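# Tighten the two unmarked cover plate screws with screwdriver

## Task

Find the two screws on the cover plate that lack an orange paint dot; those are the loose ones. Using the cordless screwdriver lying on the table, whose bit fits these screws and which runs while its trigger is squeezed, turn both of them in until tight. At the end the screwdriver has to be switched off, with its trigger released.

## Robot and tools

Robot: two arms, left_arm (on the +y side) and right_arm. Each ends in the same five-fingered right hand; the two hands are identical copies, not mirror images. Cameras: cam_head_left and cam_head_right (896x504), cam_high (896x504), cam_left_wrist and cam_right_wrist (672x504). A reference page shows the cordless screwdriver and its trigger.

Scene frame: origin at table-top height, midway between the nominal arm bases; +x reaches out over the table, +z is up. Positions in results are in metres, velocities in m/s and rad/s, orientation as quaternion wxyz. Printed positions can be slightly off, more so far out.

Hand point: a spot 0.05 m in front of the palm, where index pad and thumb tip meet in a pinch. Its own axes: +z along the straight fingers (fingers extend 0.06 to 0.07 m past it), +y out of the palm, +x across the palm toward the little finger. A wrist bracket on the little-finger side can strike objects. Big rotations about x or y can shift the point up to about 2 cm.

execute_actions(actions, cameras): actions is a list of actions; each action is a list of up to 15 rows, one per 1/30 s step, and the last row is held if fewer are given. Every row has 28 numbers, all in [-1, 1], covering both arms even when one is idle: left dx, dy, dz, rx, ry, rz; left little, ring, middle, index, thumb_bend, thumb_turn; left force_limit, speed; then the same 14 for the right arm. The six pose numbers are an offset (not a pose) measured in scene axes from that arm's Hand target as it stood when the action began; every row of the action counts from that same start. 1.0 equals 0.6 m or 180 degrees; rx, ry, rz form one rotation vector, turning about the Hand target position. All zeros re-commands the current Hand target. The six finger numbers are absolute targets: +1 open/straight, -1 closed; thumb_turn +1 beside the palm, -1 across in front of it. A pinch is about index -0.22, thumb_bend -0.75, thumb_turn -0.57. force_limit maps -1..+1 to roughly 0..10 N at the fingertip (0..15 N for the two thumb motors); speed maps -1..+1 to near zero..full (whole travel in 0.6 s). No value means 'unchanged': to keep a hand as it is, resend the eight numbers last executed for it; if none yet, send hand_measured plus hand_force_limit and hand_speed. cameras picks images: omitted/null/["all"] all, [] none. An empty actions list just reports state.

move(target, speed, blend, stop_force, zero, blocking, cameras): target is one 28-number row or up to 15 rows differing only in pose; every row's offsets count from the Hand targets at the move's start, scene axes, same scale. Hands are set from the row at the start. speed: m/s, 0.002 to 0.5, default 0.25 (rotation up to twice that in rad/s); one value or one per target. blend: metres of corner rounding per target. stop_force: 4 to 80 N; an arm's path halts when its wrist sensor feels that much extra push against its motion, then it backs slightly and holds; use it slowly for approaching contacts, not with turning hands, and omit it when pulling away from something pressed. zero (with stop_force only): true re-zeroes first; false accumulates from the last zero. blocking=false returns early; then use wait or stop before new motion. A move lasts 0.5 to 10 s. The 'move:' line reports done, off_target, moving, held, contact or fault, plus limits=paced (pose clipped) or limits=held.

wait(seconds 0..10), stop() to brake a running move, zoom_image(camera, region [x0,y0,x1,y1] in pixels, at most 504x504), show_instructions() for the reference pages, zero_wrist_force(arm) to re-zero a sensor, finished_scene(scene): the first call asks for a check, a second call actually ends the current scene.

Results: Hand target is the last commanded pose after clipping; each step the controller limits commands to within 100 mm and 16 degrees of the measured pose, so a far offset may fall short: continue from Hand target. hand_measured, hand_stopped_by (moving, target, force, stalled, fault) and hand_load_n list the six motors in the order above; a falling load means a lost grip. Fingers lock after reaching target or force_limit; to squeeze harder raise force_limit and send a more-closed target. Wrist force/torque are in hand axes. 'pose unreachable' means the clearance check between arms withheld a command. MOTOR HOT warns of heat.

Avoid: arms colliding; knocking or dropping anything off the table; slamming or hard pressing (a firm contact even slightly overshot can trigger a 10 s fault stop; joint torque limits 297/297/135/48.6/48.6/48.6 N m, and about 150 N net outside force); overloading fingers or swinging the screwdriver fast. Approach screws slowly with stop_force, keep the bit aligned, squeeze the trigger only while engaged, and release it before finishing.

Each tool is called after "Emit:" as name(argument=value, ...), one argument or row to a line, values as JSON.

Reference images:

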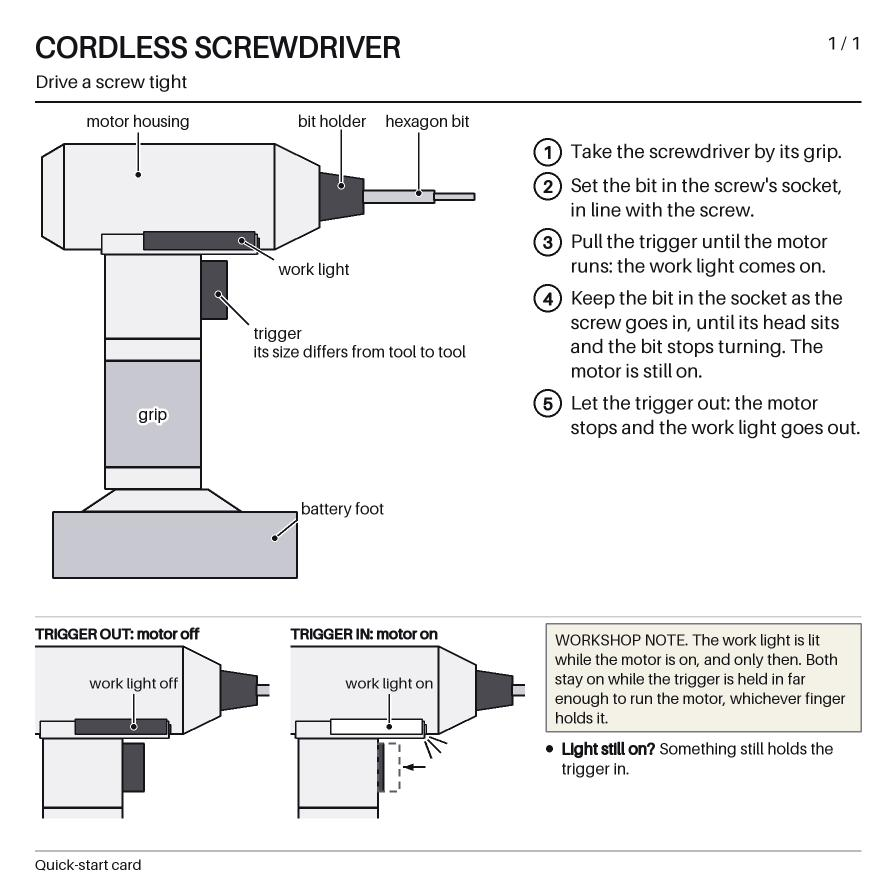

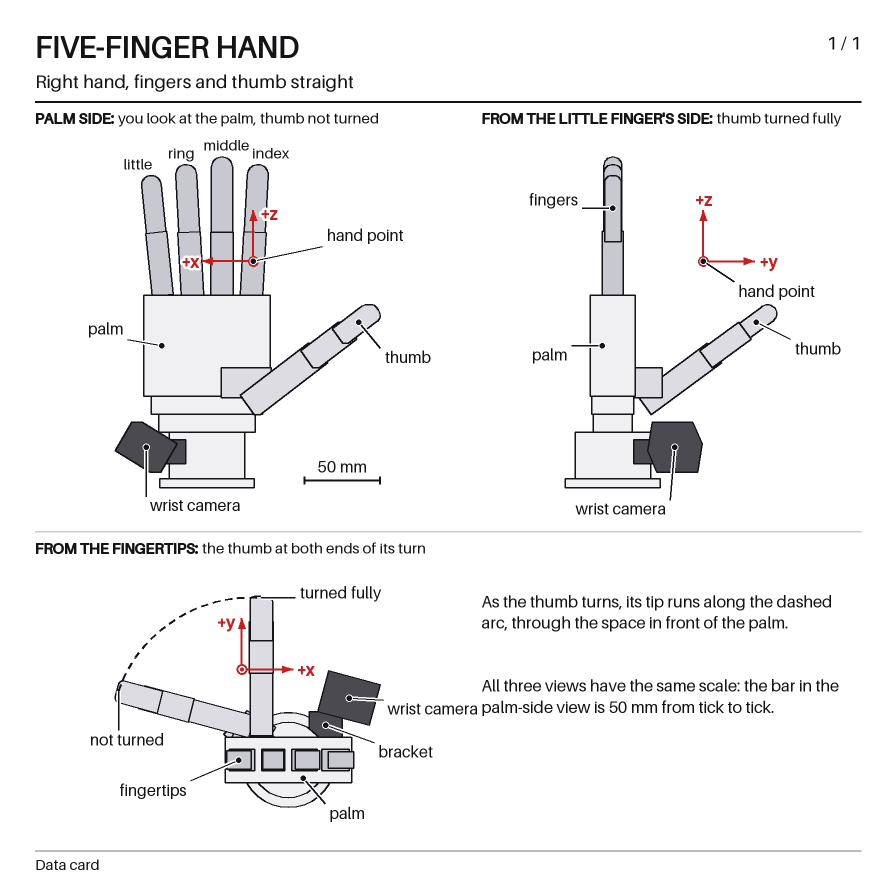

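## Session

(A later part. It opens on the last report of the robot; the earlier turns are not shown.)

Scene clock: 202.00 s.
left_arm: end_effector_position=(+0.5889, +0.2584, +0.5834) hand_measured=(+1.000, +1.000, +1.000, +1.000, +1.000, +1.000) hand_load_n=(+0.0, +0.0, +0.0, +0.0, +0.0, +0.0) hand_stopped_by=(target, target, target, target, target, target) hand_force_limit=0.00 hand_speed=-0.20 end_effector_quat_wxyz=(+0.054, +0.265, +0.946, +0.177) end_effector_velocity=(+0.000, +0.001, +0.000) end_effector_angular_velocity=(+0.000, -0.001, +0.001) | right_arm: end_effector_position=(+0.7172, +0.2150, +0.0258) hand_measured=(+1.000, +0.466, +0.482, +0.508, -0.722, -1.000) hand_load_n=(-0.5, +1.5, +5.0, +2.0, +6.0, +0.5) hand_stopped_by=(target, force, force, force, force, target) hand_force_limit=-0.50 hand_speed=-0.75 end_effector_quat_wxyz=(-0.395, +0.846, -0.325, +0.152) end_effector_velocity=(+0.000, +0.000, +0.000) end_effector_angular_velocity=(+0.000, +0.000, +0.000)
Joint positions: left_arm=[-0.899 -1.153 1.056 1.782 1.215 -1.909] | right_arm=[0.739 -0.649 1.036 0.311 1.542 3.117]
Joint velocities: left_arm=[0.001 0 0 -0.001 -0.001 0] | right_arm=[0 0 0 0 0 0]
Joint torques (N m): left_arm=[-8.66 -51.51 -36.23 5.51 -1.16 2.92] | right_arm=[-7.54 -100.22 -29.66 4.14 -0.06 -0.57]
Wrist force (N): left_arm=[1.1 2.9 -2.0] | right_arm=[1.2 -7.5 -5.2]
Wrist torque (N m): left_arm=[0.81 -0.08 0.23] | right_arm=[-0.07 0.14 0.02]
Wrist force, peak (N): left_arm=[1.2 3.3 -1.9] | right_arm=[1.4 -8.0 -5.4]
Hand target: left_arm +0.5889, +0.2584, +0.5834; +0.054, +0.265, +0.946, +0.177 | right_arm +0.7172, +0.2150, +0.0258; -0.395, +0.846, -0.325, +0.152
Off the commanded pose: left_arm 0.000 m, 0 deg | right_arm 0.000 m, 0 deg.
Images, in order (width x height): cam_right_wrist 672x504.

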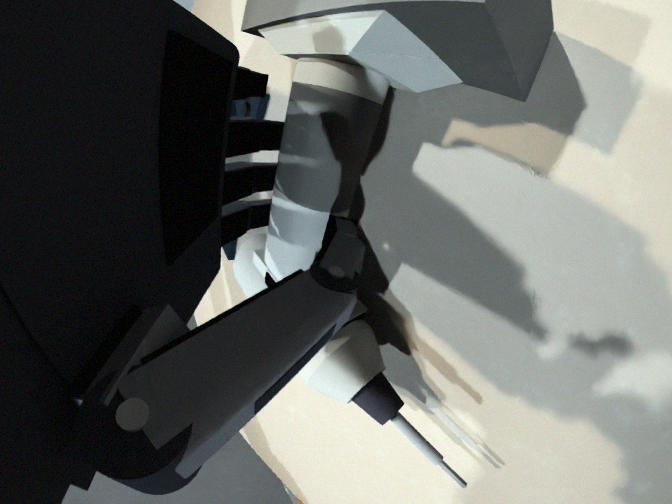

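Emit:
move(
  target=[
    [0,0,0,0,0,0,1,1,1,1,1,1,0,-0.2,0,0,0.012,0,0,0,1,-0.3,-0.3,-0.3,-0.95,-1,-0.5,-0.75],
  ],
  speed=0.02,
  cameras=["cam_right_wrist"],
)

Scene clock: 203.23 s.
left_arm: end_effector_position=(+0.5889, +0.2584, +0.5834) hand_measured=(+1.000, +1.000, +1.000, +1.000, +1.000, +1.000) hand_load_n=(+0.0, +0.0, +0.0, +0.0, +0.0, +0.0) hand_stopped_by=(target, target, target, target, target, target) hand_force_limit=0.00 hand_speed=-0.20 end_effector_quat_wxyz=(+0.054, +0.265, +0.946, +0.177) end_effector_velocity=(+0.000, +0.000, +0.000) end_effector_angular_velocity=(+0.000, +0.000, +0.000) | right_arm: end_effector_position=(+0.7172, +0.2150, +0.0332) hand_measured=(+1.000, +0.466, +0.480, +0.508, -0.726, -1.000) hand_load_n=(+0.0, +0.0, +0.0, +0.0, +0.0, +0.0) hand_stopped_by=(target, force, force, force, force, target) hand_force_limit=-0.50 hand_speed=-0.75 end_effector_quat_wxyz=(-0.395, +0.846, -0.325, +0.152) end_effector_velocity=(+0.000, +0.000, -0.001) end_effector_angular_velocity=(+0.000, +0.000, +0.000)
Joint positions: left_arm=[-0.899 -1.153 1.056 1.782 1.215 -1.909] | right_arm=[0.739 -0.654 1.032 0.32 1.542 3.117]
Joint velocities: left_arm=[0 0 0 0 0 0] | right_arm=[0 0.001 0 0 0 0]
Joint torques (N m): left_arm=[-12.59 -52.53 -36.24 5.36 -1.15 2.83] | right_arm=[-12.68 -109.17 -39.03 0.36 0.03 -0.58]
Wrist force (N): left_arm=[0.8 3.0 -2.0] | right_arm=[0.6 -1.3 -1.9]
Wrist torque (N m): left_arm=[0.84 -0.04 0.22] | right_arm=[-0.15 0.07 0.12]
Wrist force, peak (N): left_arm=[1.1 3.1 -2.2] | right_arm=[1.3 -7.3 -5.6]
Hand target: left_arm +0.5889, +0.2584, +0.5834; +0.054, +0.265, +0.946, +0.177 | right_arm +0.7172, +0.2150, +0.0330; -0.395, +0.846, -0.325, +0.152
Off the commanded pose: left_arm 0.000 m, 0 deg | right_arm 0.000 m, 0 deg.
move: done
Images, in order (width x height): cam_right_wrist 672x504.

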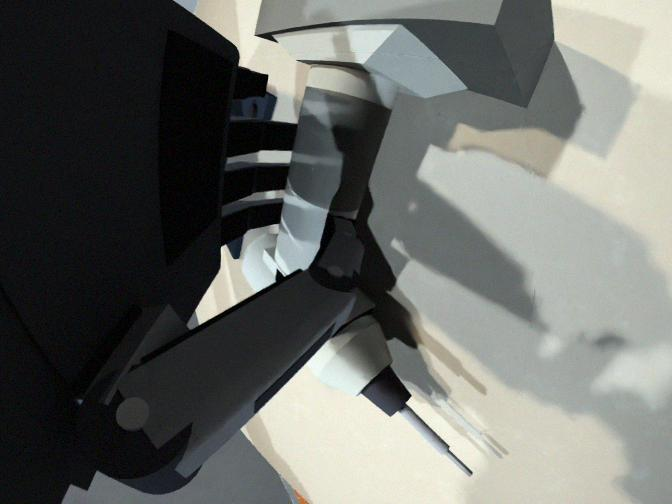

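Emit:
execute_actions(
  actions=[
    [[0,0,0,0,0,0,1,1,1,1,1,1,0,-0.2,0,0,0,0,0,0,1,-0.32,-0.32,-0.32,-0.97,-1,-0.5,-0.75]],
    [[0,0,0,0,0,0,1,1,1,1,1,1,0,-0.2,0,0,0,0,0,0,1,-0.32,-0.32,-0.32,-0.97,-1,-0.5,-0.75]],
    [[0,0,0,0,0,0,1,1,1,1,1,1,0,-0.2,0,0,0,0,0,0,1,-0.32,-0.32,-0.32,-0.97,-1,-0.5,-0.75]],
  ],
  cameras=["cam_right_wrist"],
)

Scene clock: 205.13 s.
left_arm: end_effector_position=(+0.5889, +0.2584, +0.5834) hand_measured=(+1.000, +1.000, +1.000, +1.000, +1.000, +1.000) hand_load_n=(+0.0, +0.0, +0.0, +0.0, +0.0, +0.0) hand_stopped_by=(target, target, target, target, target, target) hand_force_limit=0.00 hand_speed=-0.20 end_effector_quat_wxyz=(+0.054, +0.265, +0.946, +0.177) end_effector_velocity=(+0.000, +0.000, +0.000) end_effector_angular_velocity=(-0.001, -0.001, +0.001) | right_arm: end_effector_position=(+0.7172, +0.2150, +0.0330) hand_measured=(+1.000, +0.414, +0.442, +0.454, -0.752, -1.000) hand_load_n=(+0.0, +4.5, +0.5, +3.5, +5.5, +1.0) hand_stopped_by=(target, force, force, force, force, target) hand_force_limit=-0.50 hand_speed=-0.75 end_effector_quat_wxyz=(-0.395, +0.846, -0.325, +0.152) end_effector_velocity=(+0.000, +0.000, +0.000) end_effector_angular_velocity=(+0.000, +0.000, +0.000)
Joint positions: left_arm=[-0.899 -1.153 1.056 1.782 1.215 -1.909] | right_arm=[0.739 -0.654 1.032 0.32 1.542 3.117]
Joint velocities: left_arm=[0.001 0 0 -0.001 0 0] | right_arm=[0 0 0 0 0 0]
Joint torques (N m): left_arm=[-9.28 -52.69 -35.56 4.73 -1.18 2.96] | right_arm=[-12.69 -97.05 -28.23 4.03 0.17 -0.53]
Wrist force (N): left_arm=[1.1 2.8 -2.2] | right_arm=[1.2 -7.4 -7.1]
Wrist torque (N m): left_arm=[0.80 -0.08 0.22] | right_arm=[0.07 0.19 -0.01]
Wrist force, peak (N): left_arm=[1.4 3.0 -2.2] | right_arm=[1.0 -7.6 -7.4]
Hand target: left_arm +0.5889, +0.2584, +0.5834; +0.054, +0.265, +0.946, +0.177 | right_arm +0.7172, +0.2150, +0.0330; -0.395, +0.846, -0.325, +0.152
Off the commanded pose: left_arm 0.000 m, 0 deg | right_arm 0.000 m, 0 deg.
Images, in order (width x height): cam_right_wrist 672x504.

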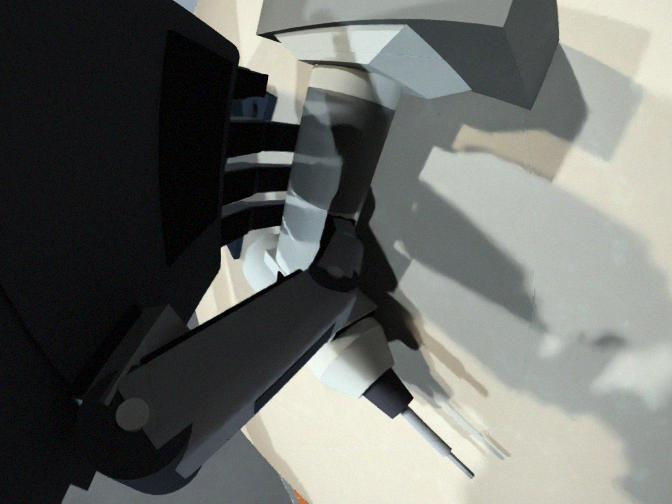

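Emit:
move(
  target=[
    [0,0,0,0,0,0,1,1,1,1,1,1,0,-0.2,0,0,0.0617,0,0,0,1,0.85,0.85,0.85,0.2,-1,-0.5,-0.2],
    [0,0,0,0,0,0,1,1,1,1,1,1,0,-0.2,0.01,0.0112,0.0617,-0.0329,0.0298,0,1,0.85,0.85,0.85,0.2,-1,-0.5,-0.2],
    [0,0,0,0,0,0,1,1,1,1,1,1,0,-0.2,0.01,0.0112,0.01,-0.0329,0.0298,0,1,0.85,0.85,0.85,0.2,-1,-0.5,-0.2],
  ],
  speed=0.06,
  stop_force=6,
  cameras=["cam_right_wrist","cam_left_wrist"],
)

Scene clock: 209.10 s.
left_arm: end_effector_position=(+0.5889, +0.2584, +0.5834) hand_measured=(+1.000, +1.000, +1.000, +1.000, +1.000, +1.000) hand_load_n=(+0.0, +0.0, +0.0, +0.0, +0.0, +0.0) hand_stopped_by=(target, target, target, target, target, target) hand_force_limit=0.00 hand_speed=-0.20 end_effector_quat_wxyz=(+0.054, +0.265, +0.946, +0.177) end_effector_velocity=(+0.000, +0.000, +0.000) end_effector_angular_velocity=(+0.000, -0.001, -0.001) | right_arm: end_effector_position=(+0.7172, +0.2150, +0.0333) hand_measured=(+1.000, +0.850, +0.850, +0.850, +0.200, -1.000) hand_load_n=(+0.0, +0.0, +0.0, +0.0, +0.0, +0.0) hand_stopped_by=(target, target, target, target, target, target) hand_force_limit=-0.50 hand_speed=-0.20 end_effector_quat_wxyz=(-0.395, +0.846, -0.325, +0.152) end_effector_velocity=(+0.000, +0.000, +0.000) end_effector_angular_velocity=(+0.001, -0.001, +0.000)
Joint positions: left_arm=[-0.899 -1.153 1.056 1.782 1.215 -1.909] | right_arm=[0.739 -0.654 1.032 0.32 1.542 3.117]
Joint velocities: left_arm=[0 -0.001 0 0 0 0] | right_arm=[0 0 0 -0.002 0 0]
Joint torques (N m): left_arm=[-11.08 -52.93 -38.3 5.6 -1.6 3.28] | right_arm=[-11.4 -121.31 -43.44 3.04 0.04 -0.53]
Wrist force (N): left_arm=[1.1 2.7 -2.0] | right_arm=[0.6 -1.4 -1.7]
Wrist torque (N m): left_arm=[0.78 -0.09 0.23] | right_arm=[-0.18 0.07 0.10]
Wrist force, peak (N): left_arm=[0.9 3.2 -2.4] | right_arm=[1.6 -7.9 -7.4]
Hand target: left_arm +0.5889, +0.2584, +0.5834; +0.054, +0.265, +0.946, +0.177 | right_arm +0.7172, +0.2150, +0.0333; -0.395, +0.846, -0.325, +0.152
Off the commanded pose: left_arm 0.000 m, 0 deg | right_arm 0.011 m, 8 deg.
move: contact (right_arm); path passed 0 of 3 targets
Images, in order (width x height): cam_left_wrist 672x504, cam_right_wrist 672x504.

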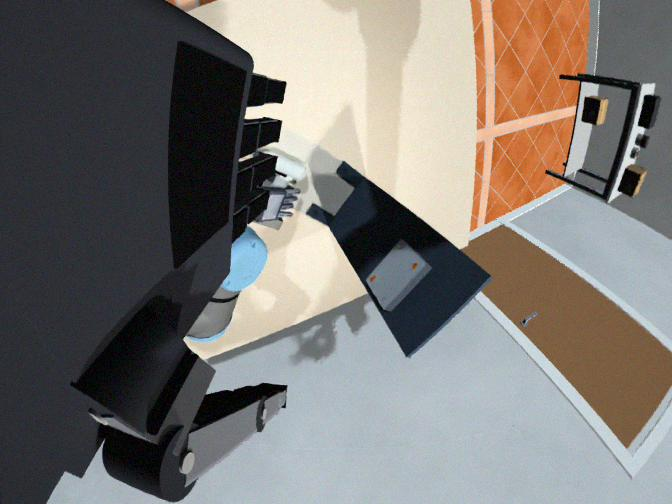

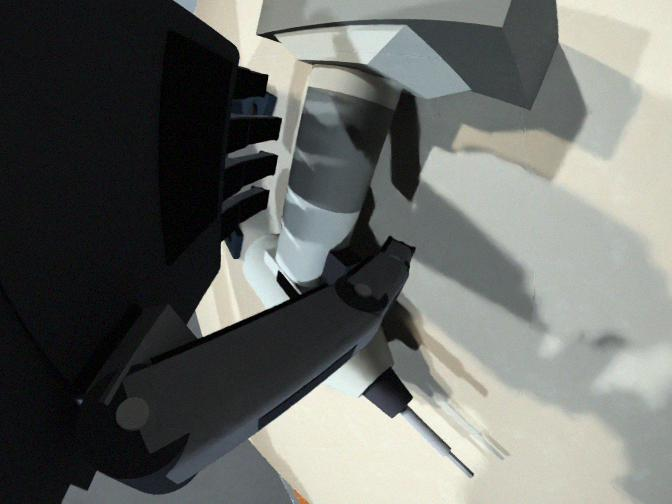

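Emit:
move(
  target=[
    [0,0,0,0,0,0,1,1,1,1,1,1,0,-0.2,0,0,0.0617,0,0,0,-0.6,0.85,0.85,0.85,0.2,-1,-0.5,-0.2],
    [0,0,0,0,0,0,1,1,1,1,1,1,0,-0.2,0.0285,-0.0055,0.0617,-0.0329,0.0298,0,-0.6,0.85,0.85,0.85,0.2,-1,-0.5,-0.2],
  ],
  speed=0.1,
  cameras=["cam_right_wrist"],
)

Emit:
move(
  target=[
    [0,0,0,0,0,0,1,1,1,1,1,1,0,-0.2,0,0,-0.0517,0,0,0,-0.6,0.85,0.85,0.85,0.2,-1,-0.5,-0.2],
  ],
  speed=0.03,
  stop_force=5,
  cameras=["cam_right_wrist"],
)

Scene clock: 211.10 s.
left_arm: end_effector_position=(+0.5889, +0.2584, +0.5834) hand_measured=(+1.000, +1.000, +1.000, +1.000, +1.000, +1.000) hand_load_n=(+0.0, +0.0, +0.5, +0.0, +0.0, +0.0) hand_stopped_by=(target, target, target, target, target, target) hand_force_limit=0.00 hand_speed=-0.20 end_effector_quat_wxyz=(+0.054, +0.265, +0.946, +0.177) end_effector_velocity=(+0.000, +0.000, +0.000) end_effector_angular_velocity=(+0.000, +0.000, -0.001) | right_arm: end_effector_position=(+0.7345, +0.2116, +0.0703) hand_measured=(-0.600, +0.850, +0.850, +0.850, +0.200, -1.000) hand_load_n=(+0.0, +0.0, +0.0, +0.0, +0.0, +0.0) hand_stopped_by=(target, target, target, target, target, target) hand_force_limit=-0.50 hand_speed=-0.20 end_effector_quat_wxyz=(-0.335, +0.871, -0.335, +0.129) end_effector_velocity=(+0.000, +0.001, -0.001) end_effector_angular_velocity=(+0.000, +0.000, +0.000)
Joint positions: left_arm=[-0.899 -1.153 1.056 1.782 1.215 -1.909] | right_arm=[0.725 -0.582 0.809 0.611 1.537 3.103]
Joint velocities: left_arm=[0 0 0 0 0 0.001] | right_arm=[0 0.002 -0.001 -0.001 0 0]
Joint torques (N m): left_arm=[-7.63 -55.39 -38.08 4.78 -0.92 3.03] | right_arm=[14.59 -114.85 -43.88 3.03 1.16 1.13]
Wrist force (N): left_arm=[1.0 2.6 -1.8] | right_arm=[0.3 -1.4 -2.2]
Wrist torque (N m): left_arm=[0.75 -0.08 0.21] | right_arm=[-0.11 0.11 0.07]
Wrist force, peak (N): left_arm=[0.8 3.2 -2.2] | right_arm=[0.3 -2.6 -2.9]
Hand target: left_arm +0.5889, +0.2584, +0.5834; +0.054, +0.265, +0.946, +0.177 | right_arm +0.7344, +0.2117, +0.0704; -0.335, +0.871, -0.335, +0.129
Off the commanded pose: left_arm 0.000 m, 0 deg | right_arm 0.000 m, 0 deg.
move: done
Images, in order (width x height): cam_right_wrist 672x504.

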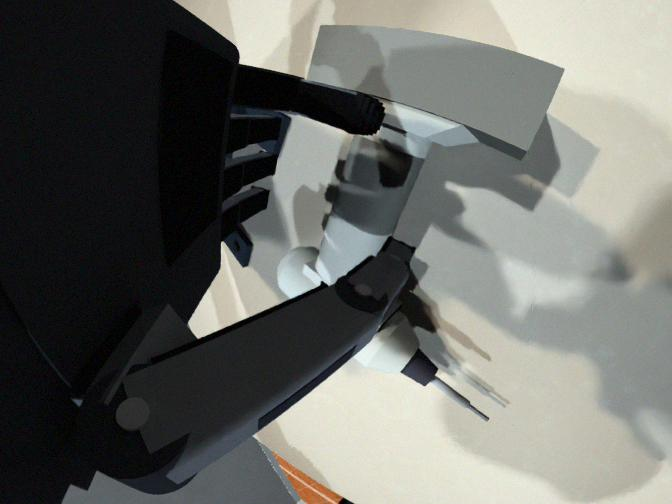

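Scene clock: 213.23 s.
left_arm: end_effector_position=(+0.5889, +0.2584, +0.5834) hand_measured=(+1.000, +1.000, +1.000, +1.000, +1.000, +1.000) hand_load_n=(+0.0, +0.0, +0.0, +0.0, +0.0, +0.0) hand_stopped_by=(target, target, target, target, target, target) hand_force_limit=0.00 hand_speed=-0.20 end_effector_quat_wxyz=(+0.054, +0.265, +0.946, +0.177) end_effector_velocity=(+0.000, +0.000, +0.000) end_effector_angular_velocity=(+0.000, +0.000, +0.001) | right_arm: end_effector_position=(+0.7343, +0.2117, +0.0436) hand_measured=(-0.600, +0.850, +0.850, +0.850, +0.200, -1.000) hand_load_n=(+0.5, +0.0, +0.0, +0.0, +0.0, +0.0) hand_stopped_by=(target, target, target, target, target, target) hand_force_limit=-0.50 hand_speed=-0.20 end_effector_quat_wxyz=(-0.335, +0.871, -0.335, +0.129) end_effector_velocity=(+0.000, +0.000, +0.001) end_effector_angular_velocity=(+0.002, -0.001, +0.000)
Joint positions: left_arm=[-0.899 -1.153 1.056 1.782 1.215 -1.909] | right_arm=[0.725 -0.568 0.829 0.576 1.537 3.103]
Joint velocities: left_arm=[0 0 0 0 0.001 -0.001] | right_arm=[0 -0.001 0 -0.002 0 0]
Joint torques (N m): left_arm=[-10.02 -50.02 -38.17 4.92 -0.98 2.96] | right_arm=[-7.45 -127.22 -43.49 -0.69 1.5 1.76]
Wrist force (N): left_arm=[1.1 2.7 -2.2] | right_arm=[0.5 -1.6 -2.2]
Wrist torque (N m): left_arm=[0.80 -0.09 0.23] | right_arm=[-0.15 0.08 0.08]
Wrist force, peak (N): left_arm=[0.7 3.3 -2.3] | right_arm=[-4.5 -8.4 -8.7]
Hand target: left_arm +0.5889, +0.2584, +0.5834; +0.054, +0.265, +0.946, +0.177 | right_arm +0.7344, +0.2117, +0.0436; -0.335, +0.871, -0.335, +0.129
Off the commanded pose: left_arm 0.000 m, 0 deg | right_arm 0.004 m, 0 deg.
move: contact (right_arm)
Images, in order (width x height): cam_right_wrist 672x504.

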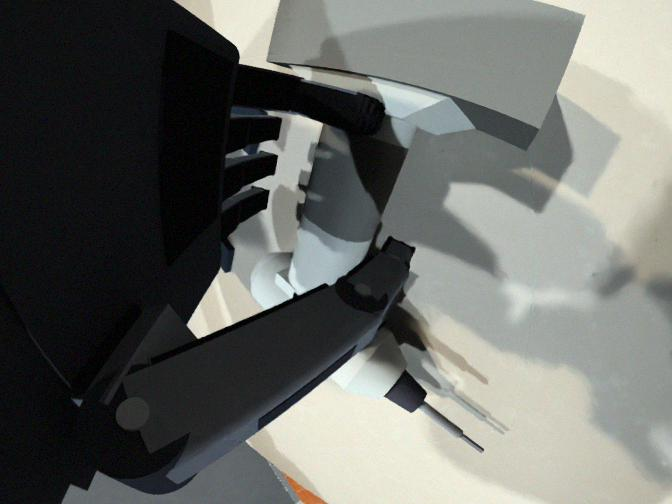

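Emit:
move(
  target=[
    [0,0,0,0,0,0,1,1,1,1,1,1,0,-0.2,-0.0074,0.0067,0,0,0,0,-0.6,0.85,0.85,0.85,0.2,-1,-0.5,-0.2],
    [0,0,0,0,0,0,1,1,1,1,1,1,0,-0.2,-0.0074,0.0067,-0.009,0,0,0,-0.6,0.85,0.85,0.85,0.2,-1,-0.5,-0.2],
  ],
  speed=0.03,
  stop_force=5,
  cameras=[],
)

Emit:
execute_actions(
  actions=[
    [[0,0,0,0,0,0,1,1,1,1,1,1,0,-0.2,0,0,0,0,0,0,-0.6,-0.3,-0.3,-0.3,-0.9,-1,-0.5,-0.75]],
    [[0,0,0,0,0,0,1,1,1,1,1,1,0,-0.2,0,0,0,0,0,0,-0.6,-0.3,-0.3,-0.3,-0.9,-1,-0.5,-0.75]],
    [[0,0,0,0,0,0,1,1,1,1,1,1,0,-0.2,0,0,0,0,0,0,-0.6,-0.3,-0.3,-0.3,-0.9,-1,-0.5,-0.75]],
    [[0,0,0,0,0,0,1,1,1,1,1,1,0,-0.2,0,0,0,0,0,0,-0.6,-0.3,-0.3,-0.3,-0.9,-1,-0.5,-0.75]],
    [[0,0,0,0,0,0,1,1,1,1,1,1,0,-0.2,0,0,0,0,0,0,-0.6,-0.3,-0.3,-0.3,-0.9,-1,-0.5,-0.75]],
  ],
  cameras=["cam_right_wrist"],
)

Scene clock: 215.13 s.
left_arm: end_effector_position=(+0.5889, +0.2584, +0.5834) hand_measured=(+1.000, +1.000, +1.000, +1.000, +1.000, +1.000) hand_load_n=(+0.0, +0.0, +0.0, +0.0, +0.0, +0.0) hand_stopped_by=(target, target, target, target, target, target) hand_force_limit=0.00 hand_speed=-0.20 end_effector_quat_wxyz=(+0.054, +0.265, +0.946, +0.177) end_effector_velocity=(+0.000, -0.001, +0.000) end_effector_angular_velocity=(-0.001, -0.001, -0.002) | right_arm: end_effector_position=(+0.7299, +0.2157, +0.0382) hand_measured=(-0.600, +0.850, +0.850, +0.850, +0.200, -1.000) hand_load_n=(+0.0, +0.0, +0.0, +0.0, +0.0, +0.0) hand_stopped_by=(target, target, target, target, target, target) hand_force_limit=-0.50 hand_speed=-0.20 end_effector_quat_wxyz=(-0.335, +0.871, -0.335, +0.129) end_effector_velocity=(+0.000, +0.000, +0.000) end_effector_angular_velocity=(+0.000, +0.000, +0.000)
Joint positions: left_arm=[-0.899 -1.153 1.056 1.782 1.215 -1.909] | right_arm=[0.731 -0.563 0.83 0.571 1.541 3.108]
Joint velocities: left_arm=[-0.001 0 0 -0.001 0 0.001] | right_arm=[0 0 0 0 0 0]
Joint torques (N m): left_arm=[-10.59 -52.74 -39.35 4.76 -0.88 2.27] | right_arm=[-14.01 -126.34 -43.65 3.67 -1.41 -2.2]
Wrist force (N): left_arm=[0.7 2.6 -2.1] | right_arm=[0.7 -1.8 -1.9]
Wrist torque (N m): left_arm=[0.78 -0.03 0.20] | right_arm=[-0.19 0.03 0.09]
Wrist force, peak (N): left_arm=[1.2 3.1 -2.3] | right_arm=[0.5 -1.9 -2.4]
Hand target: left_arm +0.5889, +0.2584, +0.5834; +0.054, +0.265, +0.946, +0.177 | right_arm +0.7299, +0.2157, +0.0382; -0.335, +0.871, -0.335, +0.129
Off the commanded pose: left_arm 0.000 m, 0 deg | right_arm 0.000 m, 0 deg.
move: done
No camera images: "cameras" was empty.

Scene clock: 217.83 s.
left_arm: end_effector_position=(+0.5889, +0.2584, +0.5834) hand_measured=(+1.000, +1.000, +1.000, +1.000, +1.000, +1.000) hand_load_n=(+0.0, +0.0, +0.0, +0.0, +0.0, +0.5) hand_stopped_by=(target, target, target, target, target, target) hand_force_limit=0.00 hand_speed=-0.20 end_effector_quat_wxyz=(+0.054, +0.265, +0.946, +0.177) end_effector_velocity=(+0.000, +0.000, +0.000) end_effector_angular_velocity=(+0.000, +0.001, -0.002) | right_arm: end_effector_position=(+0.7299, +0.2157, +0.0382) hand_measured=(-0.600, +0.228, +0.242, +0.254, -0.178, -1.000) hand_load_n=(+0.0, +3.5, +1.5, +1.0, +6.0, +0.5) hand_stopped_by=(target, force, force, force, force, target) hand_force_limit=-0.50 hand_speed=-0.75 end_effector_quat_wxyz=(-0.335, +0.871, -0.335, +0.129) end_effector_velocity=(+0.000, +0.000, -0.001) end_effector_angular_velocity=(-0.001, +0.001, +0.000)
Joint positions: left_arm=[-0.899 -1.153 1.056 1.782 1.215 -1.909] | right_arm=[0.731 -0.563 0.83 0.571 1.541 3.108]
Joint velocities: left_arm=[0 0 0 0 0 0.001] | right_arm=[0 0.001 0 0 0 0]
Joint torques (N m): left_arm=[-8.77 -48.3 -40.27 4.83 -1.19 2.72] | right_arm=[-12.88 -125.65 -38.47 1.39 -1.01 -1.68]
Wrist force (N): left_arm=[0.9 3.0 -2.2] | right_arm=[1.2 -1.4 -2.7]
Wrist torque (N m): left_arm=[0.84 -0.06 0.22] | right_arm=[-0.24 -0.05 0.10]
Wrist force, peak (N): left_arm=[0.9 3.1 -2.3] | right_arm=[1.2 -1.4 -2.7]
Hand target: left_arm +0.5889, +0.2584, +0.5834; +0.054, +0.265, +0.946, +0.177 | right_arm +0.7299, +0.2157, +0.0382; -0.335, +0.871, -0.335, +0.129
Off the commanded pose: left_arm 0.000 m, 0 deg | right_arm 0.000 m, 0 deg.
Images, in order (width x height): cam_right_wrist 672x504.

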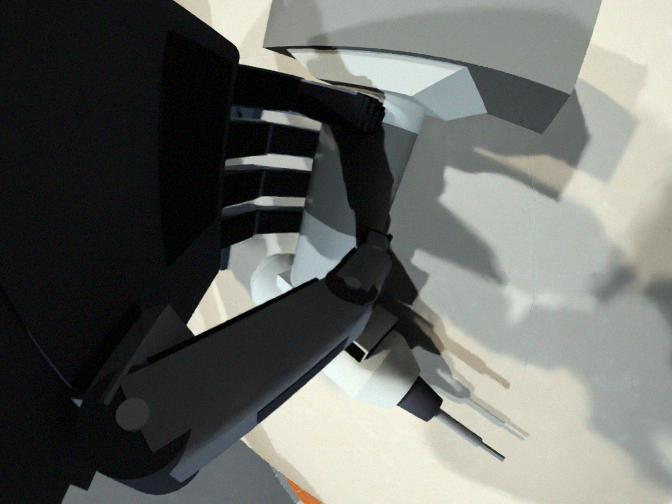

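Emit:
execute_actions(
  actions=[
    [[0,0,0,0,0,0,1,1,1,1,1,1,0,-0.2,0,0,0,0,0,0,-0.6,-0.35,-0.35,-0.35,-0.95,-1,0.1,-0.7]],
    [[0,0,0,0,0,0,1,1,1,1,1,1,0,-0.2,0,0,0,0,0,0,-0.6,-0.35,-0.35,-0.35,-0.95,-1,0.1,-0.7]],
  ],
  cameras=[],
)

Emit:
move(
  target=[
    [0,0,0,0,0,0,1,1,1,1,1,1,0,-0.2,0,0,0.02,0,0,0,-0.6,-0.35,-0.35,-0.35,-0.95,-1,0.1,-0.7],
  ],
  speed=0.02,
  cameras=["cam_right_wrist"],
)

Scene clock: 219.20 s.
left_arm: end_effector_position=(+0.5889, +0.2584, +0.5834) hand_measured=(+1.000, +1.000, +1.000, +1.000, +1.000, +1.000) hand_load_n=(+0.5, +0.0, +0.0, +0.0, +0.0, +0.0) hand_stopped_by=(target, target, target, target, target, target) hand_force_limit=0.00 hand_speed=-0.20 end_effector_quat_wxyz=(+0.054, +0.265, +0.946, +0.177) end_effector_velocity=(+0.000, +0.001, +0.001) end_effector_angular_velocity=(+0.000, +0.000, -0.001) | right_arm: end_effector_position=(+0.7299, +0.2157, +0.0382) hand_measured=(-0.600, +0.214, +0.212, +0.226, -0.172, -1.000) hand_load_n=(+0.0, +2.0, +9.0, +7.5, +14.5, +0.5) hand_stopped_by=(target, force, force, force, force, target) hand_force_limit=0.10 hand_speed=-0.70 end_effector_quat_wxyz=(-0.335, +0.871, -0.335, +0.129) end_effector_velocity=(+0.000, +0.000, -0.001) end_effector_angular_velocity=(+0.000, +0.000, +0.000)
Joint positions: left_arm=[-0.899 -1.153 1.056 1.782 1.215 -1.909] | right_arm=[0.731 -0.563 0.83 0.571 1.541 3.108]
Joint velocities: left_arm=[0 -0.001 0 0 -0.001 0.001] | right_arm=[0 0.001 0 -0.001 0 0]
Joint torques (N m): left_arm=[-9.4 -53.74 -41.94 4.53 -1.24 2.65] | right_arm=[-11.07 -116.99 -35.27 0.33 -0.65 -1.32]
Wrist force (N): left_arm=[1.0 2.7 -1.8] | right_arm=[-0.3 -2.0 -5.3]
Wrist torque (N m): left_arm=[0.77 -0.09 0.22] | right_arm=[-0.40 0.16 0.10]
Wrist force, peak (N): left_arm=[0.9 3.0 -2.2] | right_arm=[-0.1 -2.5 -5.9]
Hand target: left_arm +0.5889, +0.2584, +0.5834; +0.054, +0.265, +0.946, +0.177 | right_arm +0.7299, +0.2157, +0.0382; -0.335, +0.871, -0.335, +0.129
Off the commanded pose: left_arm 0.000 m, 0 deg | right_arm 0.000 m, 0 deg.
No camera images: "cameras" was empty.

Scene clock: 220.03 s.
left_arm: end_effector_position=(+0.5889, +0.2584, +0.5834) hand_measured=(+1.000, +1.000, +1.000, +1.000, +1.000, +1.000) hand_load_n=(+0.0, +0.0, +0.0, +0.0, +0.0, +0.0) hand_stopped_by=(target, target, target, target, target, target) hand_force_limit=0.00 hand_speed=-0.20 end_effector_quat_wxyz=(+0.054, +0.265, +0.946, +0.177) end_effector_velocity=(+0.000, +0.000, -0.001) end_effector_angular_velocity=(+0.000, +0.000, +0.000) | right_arm: end_effector_position=(+0.7299, +0.2158, +0.0504) hand_measured=(-0.600, +0.214, +0.212, +0.224, -0.180, -1.000) hand_load_n=(+0.0, +0.0, +0.0, +0.0, +0.0, +0.0) hand_stopped_by=(target, force, force, force, force, target) hand_force_limit=0.10 hand_speed=-0.70 end_effector_quat_wxyz=(-0.335, +0.871, -0.335, +0.129) end_effector_velocity=(+0.000, +0.000, -0.001) end_effector_angular_velocity=(-0.001, +0.001, +0.000)
Joint positions: left_arm=[-0.899 -1.153 1.056 1.782 1.215 -1.909] | right_arm=[0.731 -0.57 0.821 0.586 1.541 3.108]
Joint velocities: left_arm=[0 0.001 0 0 0 0] | right_arm=[0 0.001 0 0 0 0]
Joint torques (N m): left_arm=[-11.17 -58.45 -40.48 4.58 -1.47 2.45] | right_arm=[-14.14 -112.16 -36.19 0.26 -1.11 -1.57]
Wrist force (N): left_arm=[0.6 3.0 -2.2] | right_arm=[0.6 -1.5 -1.8]
Wrist torque (N m): left_arm=[0.84 -0.01 0.21] | right_arm=[-0.15 0.04 0.09]
Wrist force, peak (N): left_arm=[1.0 3.1 -2.4] | right_arm=[-0.3 -1.9 -5.4]
Hand target: left_arm +0.5889, +0.2584, +0.5834; +0.054, +0.265, +0.946, +0.177 | right_arm +0.7299, +0.2157, +0.0502; -0.335, +0.871, -0.335, +0.129
Off the commanded pose: left_arm 0.000 m, 0 deg | right_arm 0.000 m, 0 deg.
move: done
Images, in order (width x height): cam_right_wrist 672x504.

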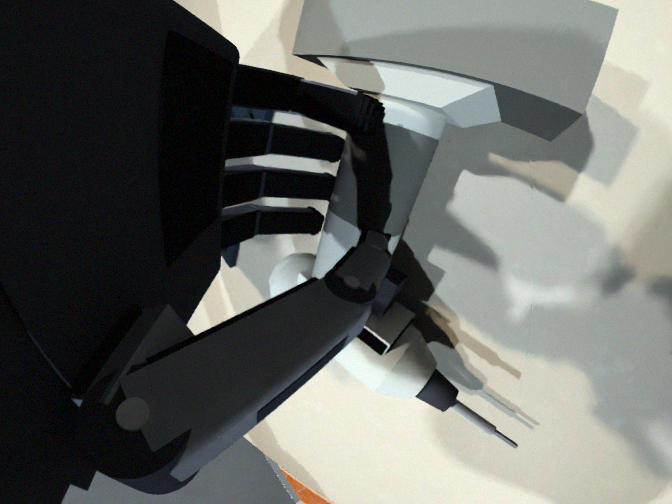

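Emit:
move(
  target=[
    [0,0,0,0,0,0,1,1,1,1,1,1,0,-0.2,0,0,0,0,0,0,-0.6,0.7,0.7,0.7,0.2,-1,-0.5,-0.2],
  ],
  speed=0.03,
  cameras=["cam_right_wrist"],
)

Emit:
move(
  target=[
    [0,0,0,0,0,0,1,1,1,1,1,1,0,-0.2,0,0,-0.0417,0,0,0,-0.6,0.7,0.7,0.7,0.2,-1,-0.5,-0.2],
  ],
  speed=0.02,
  stop_force=5,
  cameras=["cam_right_wrist"],
)

Scene clock: 221.67 s.
left_arm: end_effector_position=(+0.5889, +0.2584, +0.5834) hand_measured=(+1.000, +1.000, +1.000, +1.000, +1.000, +1.000) hand_load_n=(+0.0, +0.0, +0.0, +0.0, +0.0, +0.0) hand_stopped_by=(target, target, target, target, target, target) hand_force_limit=0.00 hand_speed=-0.20 end_effector_quat_wxyz=(+0.054, +0.265, +0.946, +0.177) end_effector_velocity=(+0.000, +0.000, +0.000) end_effector_angular_velocity=(+0.000, +0.000, +0.001) | right_arm: end_effector_position=(+0.7299, +0.2157, +0.0502) hand_measured=(-0.600, +0.700, +0.700, +0.700, +0.200, -1.000) hand_load_n=(+0.0, +0.0, +0.0, +0.0, +0.0, +0.0) hand_stopped_by=(target, target, target, target, target, target) hand_force_limit=-0.50 hand_speed=-0.20 end_effector_quat_wxyz=(-0.335, +0.871, -0.335, +0.129) end_effector_velocity=(+0.000, +0.000, -0.001) end_effector_angular_velocity=(-0.001, +0.001, +0.000)
Joint positions: left_arm=[-0.899 -1.153 1.056 1.782 1.215 -1.909] | right_arm=[0.731 -0.57 0.821 0.586 1.541 3.108]
Joint velocities: left_arm=[0 0 0 0 0.001 0] | right_arm=[0 0.001 0 0.001 0 0]
Joint torques (N m): left_arm=[-10.52 -51.73 -41.42 4.83 -1.06 2.49] | right_arm=[-14.73 -109.05 -34.42 -0.3 -1 -2.34]
Wrist force (N): left_arm=[1.1 2.7 -1.8] | right_arm=[0.4 -1.5 -1.7]
Wrist torque (N m): left_arm=[0.76 -0.10 0.22] | right_arm=[-0.16 0.07 0.07]
Wrist force, peak (N): left_arm=[0.9 3.4 -2.4] | right_arm=[0.7 -1.6 -2.3]
Hand target: left_arm +0.5889, +0.2584, +0.5834; +0.054, +0.265, +0.946, +0.177 | right_arm +0.7299, +0.2157, +0.0502; -0.335, +0.871, -0.335, +0.129
Off the commanded pose: left_arm 0.000 m, 0 deg | right_arm 0.000 m, 0 deg.
move: done
Images, in order (width x height): cam_right_wrist 672x504.

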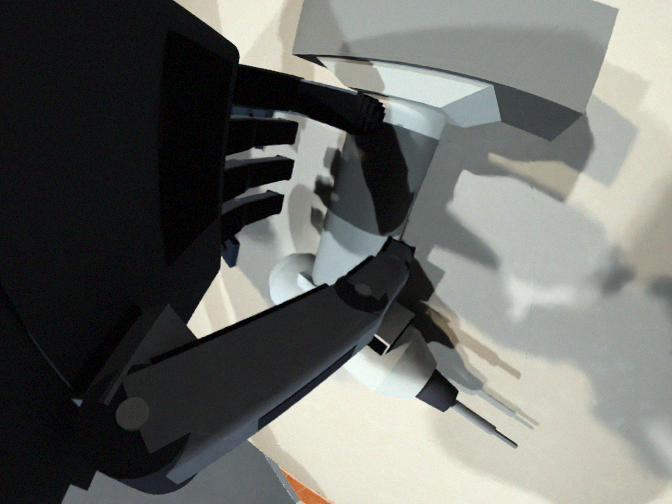

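Scene clock: 223.53 s.
left_arm: end_effector_position=(+0.5889, +0.2584, +0.5834) hand_measured=(+1.000, +1.000, +1.000, +1.000, +1.000, +1.000) hand_load_n=(+0.0, +0.0, +0.0, +0.0, +0.0, +0.0) hand_stopped_by=(target, target, target, target, target, target) hand_force_limit=0.00 hand_speed=-0.20 end_effector_quat_wxyz=(+0.054, +0.265, +0.946, +0.177) end_effector_velocity=(+0.000, +0.000, +0.000) end_effector_angular_velocity=(+0.000, +0.000, -0.001) | right_arm: end_effector_position=(+0.7299, +0.2158, +0.0360) hand_measured=(-0.600, +0.700, +0.700, +0.700, +0.200, -1.000) hand_load_n=(-5.5, +0.0, +0.0, +0.0, +0.0, +0.0) hand_stopped_by=(target, target, target, target, target, target) hand_force_limit=-0.50 hand_speed=-0.20 end_effector_quat_wxyz=(-0.335, +0.871, -0.335, +0.129) end_effector_velocity=(+0.000, +0.000, -0.001) end_effector_angular_velocity=(+0.000, +0.001, +0.000)
Joint positions: left_arm=[-0.899 -1.153 1.056 1.782 1.215 -1.909] | right_arm=[0.731 -0.562 0.831 0.568 1.541 3.108]
Joint velocities: left_arm=[0 0 0 0 0 0.001] | right_arm=[0 0.001 0 -0.001 0 0]
Joint torques (N m): left_arm=[-10.65 -51.53 -41.51 4.37 -1.3 2.42] | right_arm=[-11.38 -123.16 -41.8 2.79 -0.32 -1.86]
Wrist force (N): left_arm=[1.0 2.7 -2.3] | right_arm=[-0.2 -3.0 -6.4]
Wrist torque (N m): left_arm=[0.80 -0.06 0.22] | right_arm=[-0.14 0.36 -0.02]
Wrist force, peak (N): left_arm=[0.9 3.1 -2.3] | right_arm=[0.2 -8.5 -10.7]
Hand target: left_arm +0.5889, +0.2584, +0.5834; +0.054, +0.265, +0.946, +0.177 | right_arm +0.7299, +0.2158, +0.0360; -0.335, +0.871, -0.335, +0.129
Off the commanded pose: left_arm 0.000 m, 0 deg | right_arm 0.011 m, 0 deg.
move: contact (right_arm)
Images, in order (width x height): cam_right_wrist 672x504.

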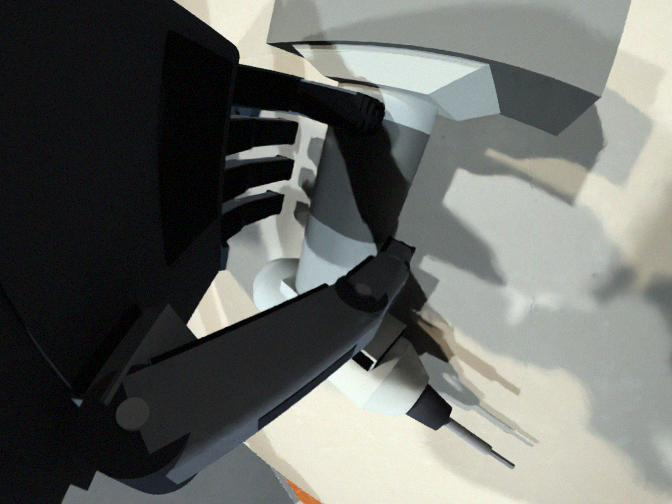

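Emit:
move(
  target=[
    [0,0,0,0,0,0,1,1,1,1,1,1,0,-0.2,0,0,0.01,0,0,0,-1,0.7,0.7,0.7,0.2,-1,-0.3,-0.2],
  ],
  speed=0.03,
  cameras=[],
)

Emit:
move(
  target=[
    [0,0,0,0,0,0,1,1,1,1,1,1,0,-0.2,0,0,-0.0317,0,0,0,-1,0.7,0.7,0.7,0.2,-1,-0.3,-0.2],
  ],
  speed=0.02,
  stop_force=5,
  cameras=["cam_right_wrist"],
)

Scene clock: 224.40 s.
left_arm: end_effector_position=(+0.5889, +0.2584, +0.5834) hand_measured=(+1.000, +1.000, +1.000, +1.000, +1.000, +1.000) hand_load_n=(+0.0, +0.0, +0.0, +0.5, +0.0, +0.0) hand_stopped_by=(target, target, target, target, target, target) hand_force_limit=0.00 hand_speed=-0.20 end_effector_quat_wxyz=(+0.054, +0.265, +0.946, +0.177) end_effector_velocity=(+0.000, -0.001, -0.001) end_effector_angular_velocity=(-0.001, +0.001, -0.001) | right_arm: end_effector_position=(+0.7299, +0.2157, +0.0422) hand_measured=(-1.000, +0.700, +0.700, +0.700, +0.200, -1.000) hand_load_n=(+0.0, +0.0, +0.0, +0.0, +0.0, +0.0) hand_stopped_by=(target, target, target, target, target, target) hand_force_limit=-0.30 hand_speed=-0.20 end_effector_quat_wxyz=(-0.335, +0.871, -0.335, +0.129) end_effector_velocity=(+0.000, +0.000, +0.000) end_effector_angular_velocity=(+0.000, +0.000, +0.000)
Joint positions: left_arm=[-0.899 -1.153 1.056 1.782 1.215 -1.909] | right_arm=[0.731 -0.565 0.827 0.576 1.541 3.108]
Joint velocities: left_arm=[0 0 0 -0.001 0.001 0] | right_arm=[0 0 0 0 0 0]
Joint torques (N m): left_arm=[-9.64 -54.38 -41.41 4.45 -0.74 2.48] | right_arm=[-12.57 -115.11 -39.49 1.39 -0.6 -2.1]
Wrist force (N): left_arm=[1.0 3.0 -2.1] | right_arm=[0.7 -1.7 -1.8]
Wrist torque (N m): left_arm=[0.83 -0.06 0.23] | right_arm=[-0.18 0.04 0.09]
Wrist force, peak (N): left_arm=[0.8 3.2 -2.3] | right_arm=[0.2 -2.8 -6.5]
Hand target: left_arm +0.5889, +0.2584, +0.5834; +0.054, +0.265, +0.946, +0.177 | right_arm +0.7299, +0.2157, +0.0420; -0.335, +0.871, -0.335, +0.129
Off the commanded pose: left_arm 0.000 m, 0 deg | right_arm 0.000 m, 0 deg.
move: done
No camera images: "cameras" was empty.

Scene clock: 226.37 s.
left_arm: end_effector_position=(+0.5889, +0.2584, +0.5834) hand_measured=(+1.000, +1.000, +1.000, +1.000, +1.000, +1.000) hand_load_n=(+0.0, +0.0, +0.0, +0.0, +0.0, +0.0) hand_stopped_by=(target, target, target, target, target, target) hand_force_limit=0.00 hand_speed=-0.20 end_effector_quat_wxyz=(+0.054, +0.265, +0.946, +0.177) end_effector_velocity=(+0.000, +0.000, +0.001) end_effector_angular_velocity=(+0.000, +0.000, -0.001) | right_arm: end_effector_position=(+0.7299, +0.2158, +0.0256) hand_measured=(-1.000, +0.700, +0.700, +0.700, +0.200, -1.000) hand_load_n=(+0.0, +0.0, +1.0, +0.0, +0.0, +0.0) hand_stopped_by=(target, target, target, target, target, target) hand_force_limit=-0.30 hand_speed=-0.20 end_effector_quat_wxyz=(-0.335, +0.871, -0.335, +0.129) end_effector_velocity=(+0.000, +0.000, -0.001) end_effector_angular_velocity=(+0.000, +0.001, +0.000)
Joint positions: left_arm=[-0.899 -1.153 1.056 1.782 1.215 -1.909] | right_arm=[0.731 -0.555 0.838 0.555 1.541 3.108]
Joint velocities: left_arm=[-0.001 -0.001 0 0 0 0] | right_arm=[0 0.001 0 0 0 0]
Joint torques (N m): left_arm=[-11.03 -51.12 -41.52 4.68 -1.14 2.83] | right_arm=[-11.03 -125.11 -41.66 3.96 -0.24 -1.7]
Wrist force (N): left_arm=[1.1 2.6 -2.0] | right_arm=[0.4 -4.5 -2.5]
Wrist torque (N m): left_arm=[0.76 -0.09 0.23] | right_arm=[-0.17 0.10 -0.03]
Wrist force, peak (N): left_arm=[1.1 3.1 -2.2] | right_arm=[0.1 -14.2 -17.8]
Hand target: left_arm +0.5889, +0.2584, +0.5834; +0.054, +0.265, +0.946, +0.177 | right_arm +0.7299, +0.2158, +0.0256; -0.335, +0.871, -0.335, +0.129
Off the commanded pose: left_arm 0.000 m, 0 deg | right_arm 0.003 m, 0 deg.
move: contact (right_arm)
Images, in order (width x height): cam_right_wrist 672x504.

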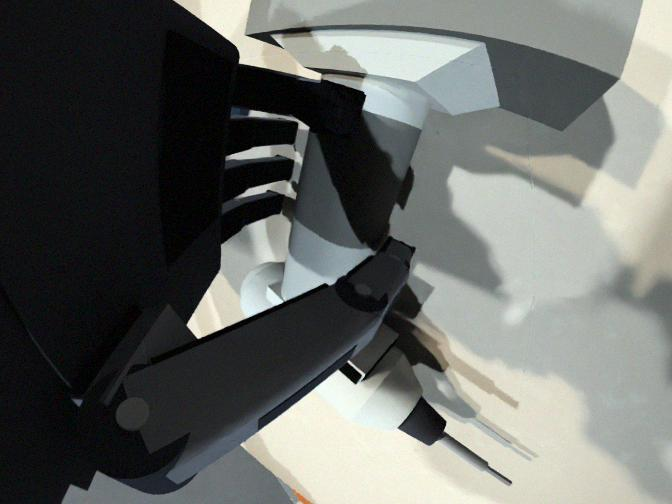

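Emit:
execute_actions(
  actions=[
    [[0,0,0,0,0,0,1,1,1,1,1,1,0,-0.2,0,0,0,0,0,0,-1,-0.3,-0.3,-0.3,-0.9,-1,-0.5,-0.75]],
    [[0,0,0,0,0,0,1,1,1,1,1,1,0,-0.2,0,0,0,0,0,0,-1,-0.3,-0.3,-0.3,-0.9,-1,-0.5,-0.75]],
    [[0,0,0,0,0,0,1,1,1,1,1,1,0,-0.2,0,0,0,0,0,0,-1,-0.3,-0.3,-0.3,-0.9,-1,-0.5,-0.75]],
    [[0,0,0,0,0,0,1,1,1,1,1,1,0,-0.2,0,0,0,0,0,0,-1,-0.3,-0.3,-0.3,-0.9,-1,-0.5,-0.75]],
  ],
  cameras=["cam_right_wrist"],
)

Scene clock: 228.80 s.
left_arm: end_effector_position=(+0.5889, +0.2584, +0.5834) hand_measured=(+1.000, +1.000, +1.000, +1.000, +1.000, +1.000) hand_load_n=(+0.0, +0.0, +0.0, +0.0, -0.5, +0.0) hand_stopped_by=(target, target, target, target, target, target) hand_force_limit=0.00 hand_speed=-0.20 end_effector_quat_wxyz=(+0.054, +0.265, +0.946, +0.177) end_effector_velocity=(+0.000, -0.001, +0.000) end_effector_angular_velocity=(+0.001, +0.001, -0.001) | right_arm: end_effector_position=(+0.7299, +0.2157, +0.0256) hand_measured=(-1.000, +0.064, +0.688, +0.106, +0.068, -1.000) hand_load_n=(+0.0, +4.0, +4.0, +2.0, +6.0, +2.0) hand_stopped_by=(target, force, force, force, force, target) hand_force_limit=-0.50 hand_speed=-0.75 end_effector_quat_wxyz=(-0.335, +0.871, -0.335, +0.129) end_effector_velocity=(+0.000, +0.000, -0.002) end_effector_angular_velocity=(-0.001, +0.001, +0.000)
Joint positions: left_arm=[-0.899 -1.153 1.056 1.782 1.215 -1.909] | right_arm=[0.731 -0.555 0.838 0.555 1.541 3.108]
Joint velocities: left_arm=[-0.001 0.001 0 0.001 0 0] | right_arm=[0 0.002 0 0 0 0]
Joint torques (N m): left_arm=[-9.04 -54.49 -42.51 4.45 -1.03 2.28] | right_arm=[-11.76 -107.97 -32.76 0.56 -0.41 -1.96]
Wrist force (N): left_arm=[0.8 2.8 -2.2] | right_arm=[0.5 -4.0 -2.7]
Wrist torque (N m): left_arm=[0.81 -0.05 0.21] | right_arm=[0.21 0.02 0.09]
Wrist force, peak (N): left_arm=[0.7 3.2 -2.4] | right_arm=[0.5 -7.4 -6.8]
Hand target: left_arm +0.5889, +0.2584, +0.5834; +0.054, +0.265, +0.946, +0.177 | right_arm +0.7299, +0.2158, +0.0256; -0.335, +0.871, -0.335, +0.129
Off the commanded pose: left_arm 0.000 m, 0 deg | right_arm 0.000 m, 0 deg.
Images, in order (width x height): cam_right_wrist 672x504.

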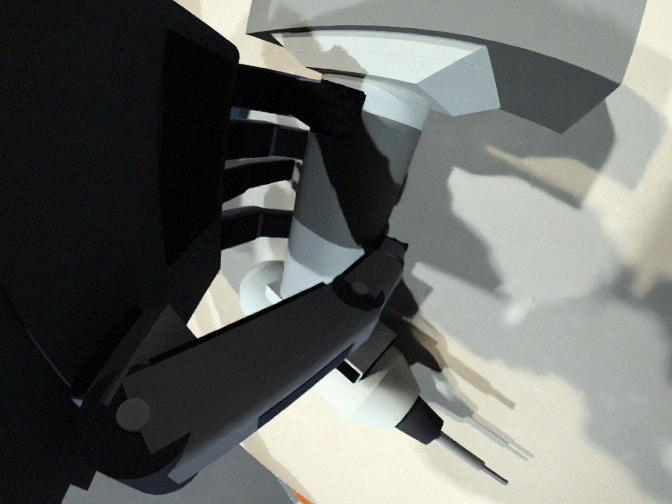

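Emit:
execute_actions(
  actions=[
    [[0,0,0,0,0,0,1,1,1,1,1,1,0,-0.2,0,0,0,0,0,0,-1,-0.32,0.8,-0.32,-0.92,-1,0,-0.75]],
    [[0,0,0,0,0,0,1,1,1,1,1,1,0,-0.2,0,0,0,0,0,0,-1,-0.32,0.8,-0.32,-0.92,-1,0,-0.75]],
  ],
  cameras=[],
)

Emit:
move(
  target=[
    [0,0,0,0,0,0,1,1,1,1,1,1,0,-0.2,0,0,0.01,0,0,0,-1,-0.32,0.8,-0.32,-0.92,-1,0,-0.75],
  ],
  speed=0.01,
  cameras=["cam_right_wrist"],
)

Scene clock: 230.17 s.
left_arm: end_effector_position=(+0.5889, +0.2584, +0.5834) hand_measured=(+1.000, +1.000, +1.000, +1.000, +1.000, +1.000) hand_load_n=(+0.0, +0.0, +0.0, +0.5, +0.0, +0.0) hand_stopped_by=(target, target, target, target, target, target) hand_force_limit=0.00 hand_speed=-0.20 end_effector_quat_wxyz=(+0.054, +0.265, +0.946, +0.177) end_effector_velocity=(+0.000, +0.000, +0.000) end_effector_angular_velocity=(-0.001, +0.000, -0.001) | right_arm: end_effector_position=(+0.7299, +0.2157, +0.0256) hand_measured=(-1.000, +0.052, +0.800, +0.080, +0.072, -1.000) hand_load_n=(+0.0, +3.5, +0.0, +6.0, +10.5, +0.0) hand_stopped_by=(target, force, target, force, force, target) hand_force_limit=0.00 hand_speed=-0.75 end_effector_quat_wxyz=(-0.335, +0.871, -0.335, +0.129) end_effector_velocity=(+0.000, +0.000, +0.000) end_effector_angular_velocity=(+0.000, -0.001, +0.000)
Joint positions: left_arm=[-0.899 -1.153 1.056 1.782 1.215 -1.909] | right_arm=[0.731 -0.555 0.838 0.555 1.541 3.108]
Joint velocities: left_arm=[-0.001 -0.001 0 0 0.001 0.001] | right_arm=[0 0 0 -0.001 0 0]
Joint torques (N m): left_arm=[-12.13 -54.02 -42.69 3.78 -0.58 2.65] | right_arm=[-11.73 -129.35 -46.25 -0.85 -0.15 -1.73]
Wrist force (N): left_arm=[0.6 2.9 -1.7] | right_arm=[0.9 0.8 1.5]
Wrist torque (N m): left_arm=[0.79 -0.03 0.20] | right_arm=[-0.26 -0.01 0.06]
Wrist force, peak (N): left_arm=[0.9 2.9 -2.7] | right_arm=[0.8 -4.3 -2.8]
Hand target: left_arm +0.5889, +0.2584, +0.5834; +0.054, +0.265, +0.946, +0.177 | right_arm +0.7299, +0.2158, +0.0256; -0.335, +0.871, -0.335, +0.129
Off the commanded pose: left_arm 0.000 m, 0 deg | right_arm 0.000 m, 0 deg.
No camera images: "cameras" was empty.

Scene clock: 231.00 s.
left_arm: end_effector_position=(+0.5889, +0.2584, +0.5834) hand_measured=(+1.000, +1.000, +1.000, +1.000, +1.000, +1.000) hand_load_n=(+0.0, +0.0, +0.0, +0.0, -0.5, +0.0) hand_stopped_by=(target, target, target, target, target, target) hand_force_limit=0.00 hand_speed=-0.20 end_effector_quat_wxyz=(+0.054, +0.265, +0.946, +0.177) end_effector_velocity=(+0.000, +0.000, +0.000) end_effector_angular_velocity=(+0.000, +0.000, +0.000) | right_arm: end_effector_position=(+0.7299, +0.2158, +0.0317) hand_measured=(-1.000, +0.052, +0.800, +0.080, +0.072, -1.000) hand_load_n=(+0.0, +2.5, +0.0, +5.0, +11.5, +1.0) hand_stopped_by=(target, force, target, force, force, target) hand_force_limit=0.00 hand_speed=-0.75 end_effector_quat_wxyz=(-0.335, +0.871, -0.335, +0.129) end_effector_velocity=(+0.000, +0.000, +0.000) end_effector_angular_velocity=(+0.000, +0.000, +0.000)
Joint positions: left_arm=[-0.899 -1.153 1.056 1.782 1.215 -1.909] | right_arm=[0.731 -0.559 0.834 0.563 1.541 3.108]
Joint velocities: left_arm=[0 0 0 0 0 0] | right_arm=[0 0 0 0 0 0]
Joint torques (N m): left_arm=[-11.83 -54.79 -43.62 3.59 -0.66 2.45] | right_arm=[-12.97 -126.9 -45.48 1.95 -0.64 -1.95]
Wrist force (N): left_arm=[0.8 3.0 -2.0] | right_arm=[0.5 2.8 3.5]
Wrist torque (N m): left_arm=[0.83 -0.04 0.22] | right_arm=[-0.12 -0.02 0.14]
Wrist force, peak (N): left_arm=[0.6 3.1 -2.3] | right_arm=[0.5 3.0 4.0]
Hand target: left_arm +0.5889, +0.2584, +0.5834; +0.054, +0.265, +0.946, +0.177 | right_arm +0.7299, +0.2158, +0.0316; -0.335, +0.871, -0.335, +0.129
Off the commanded pose: left_arm 0.000 m, 0 deg | right_arm 0.000 m, 0 deg.
move: done
Images, in order (width x height): cam_right_wrist 672x504.

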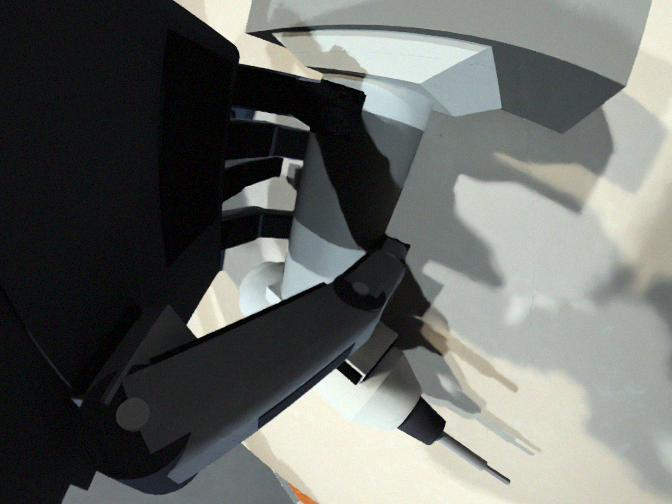

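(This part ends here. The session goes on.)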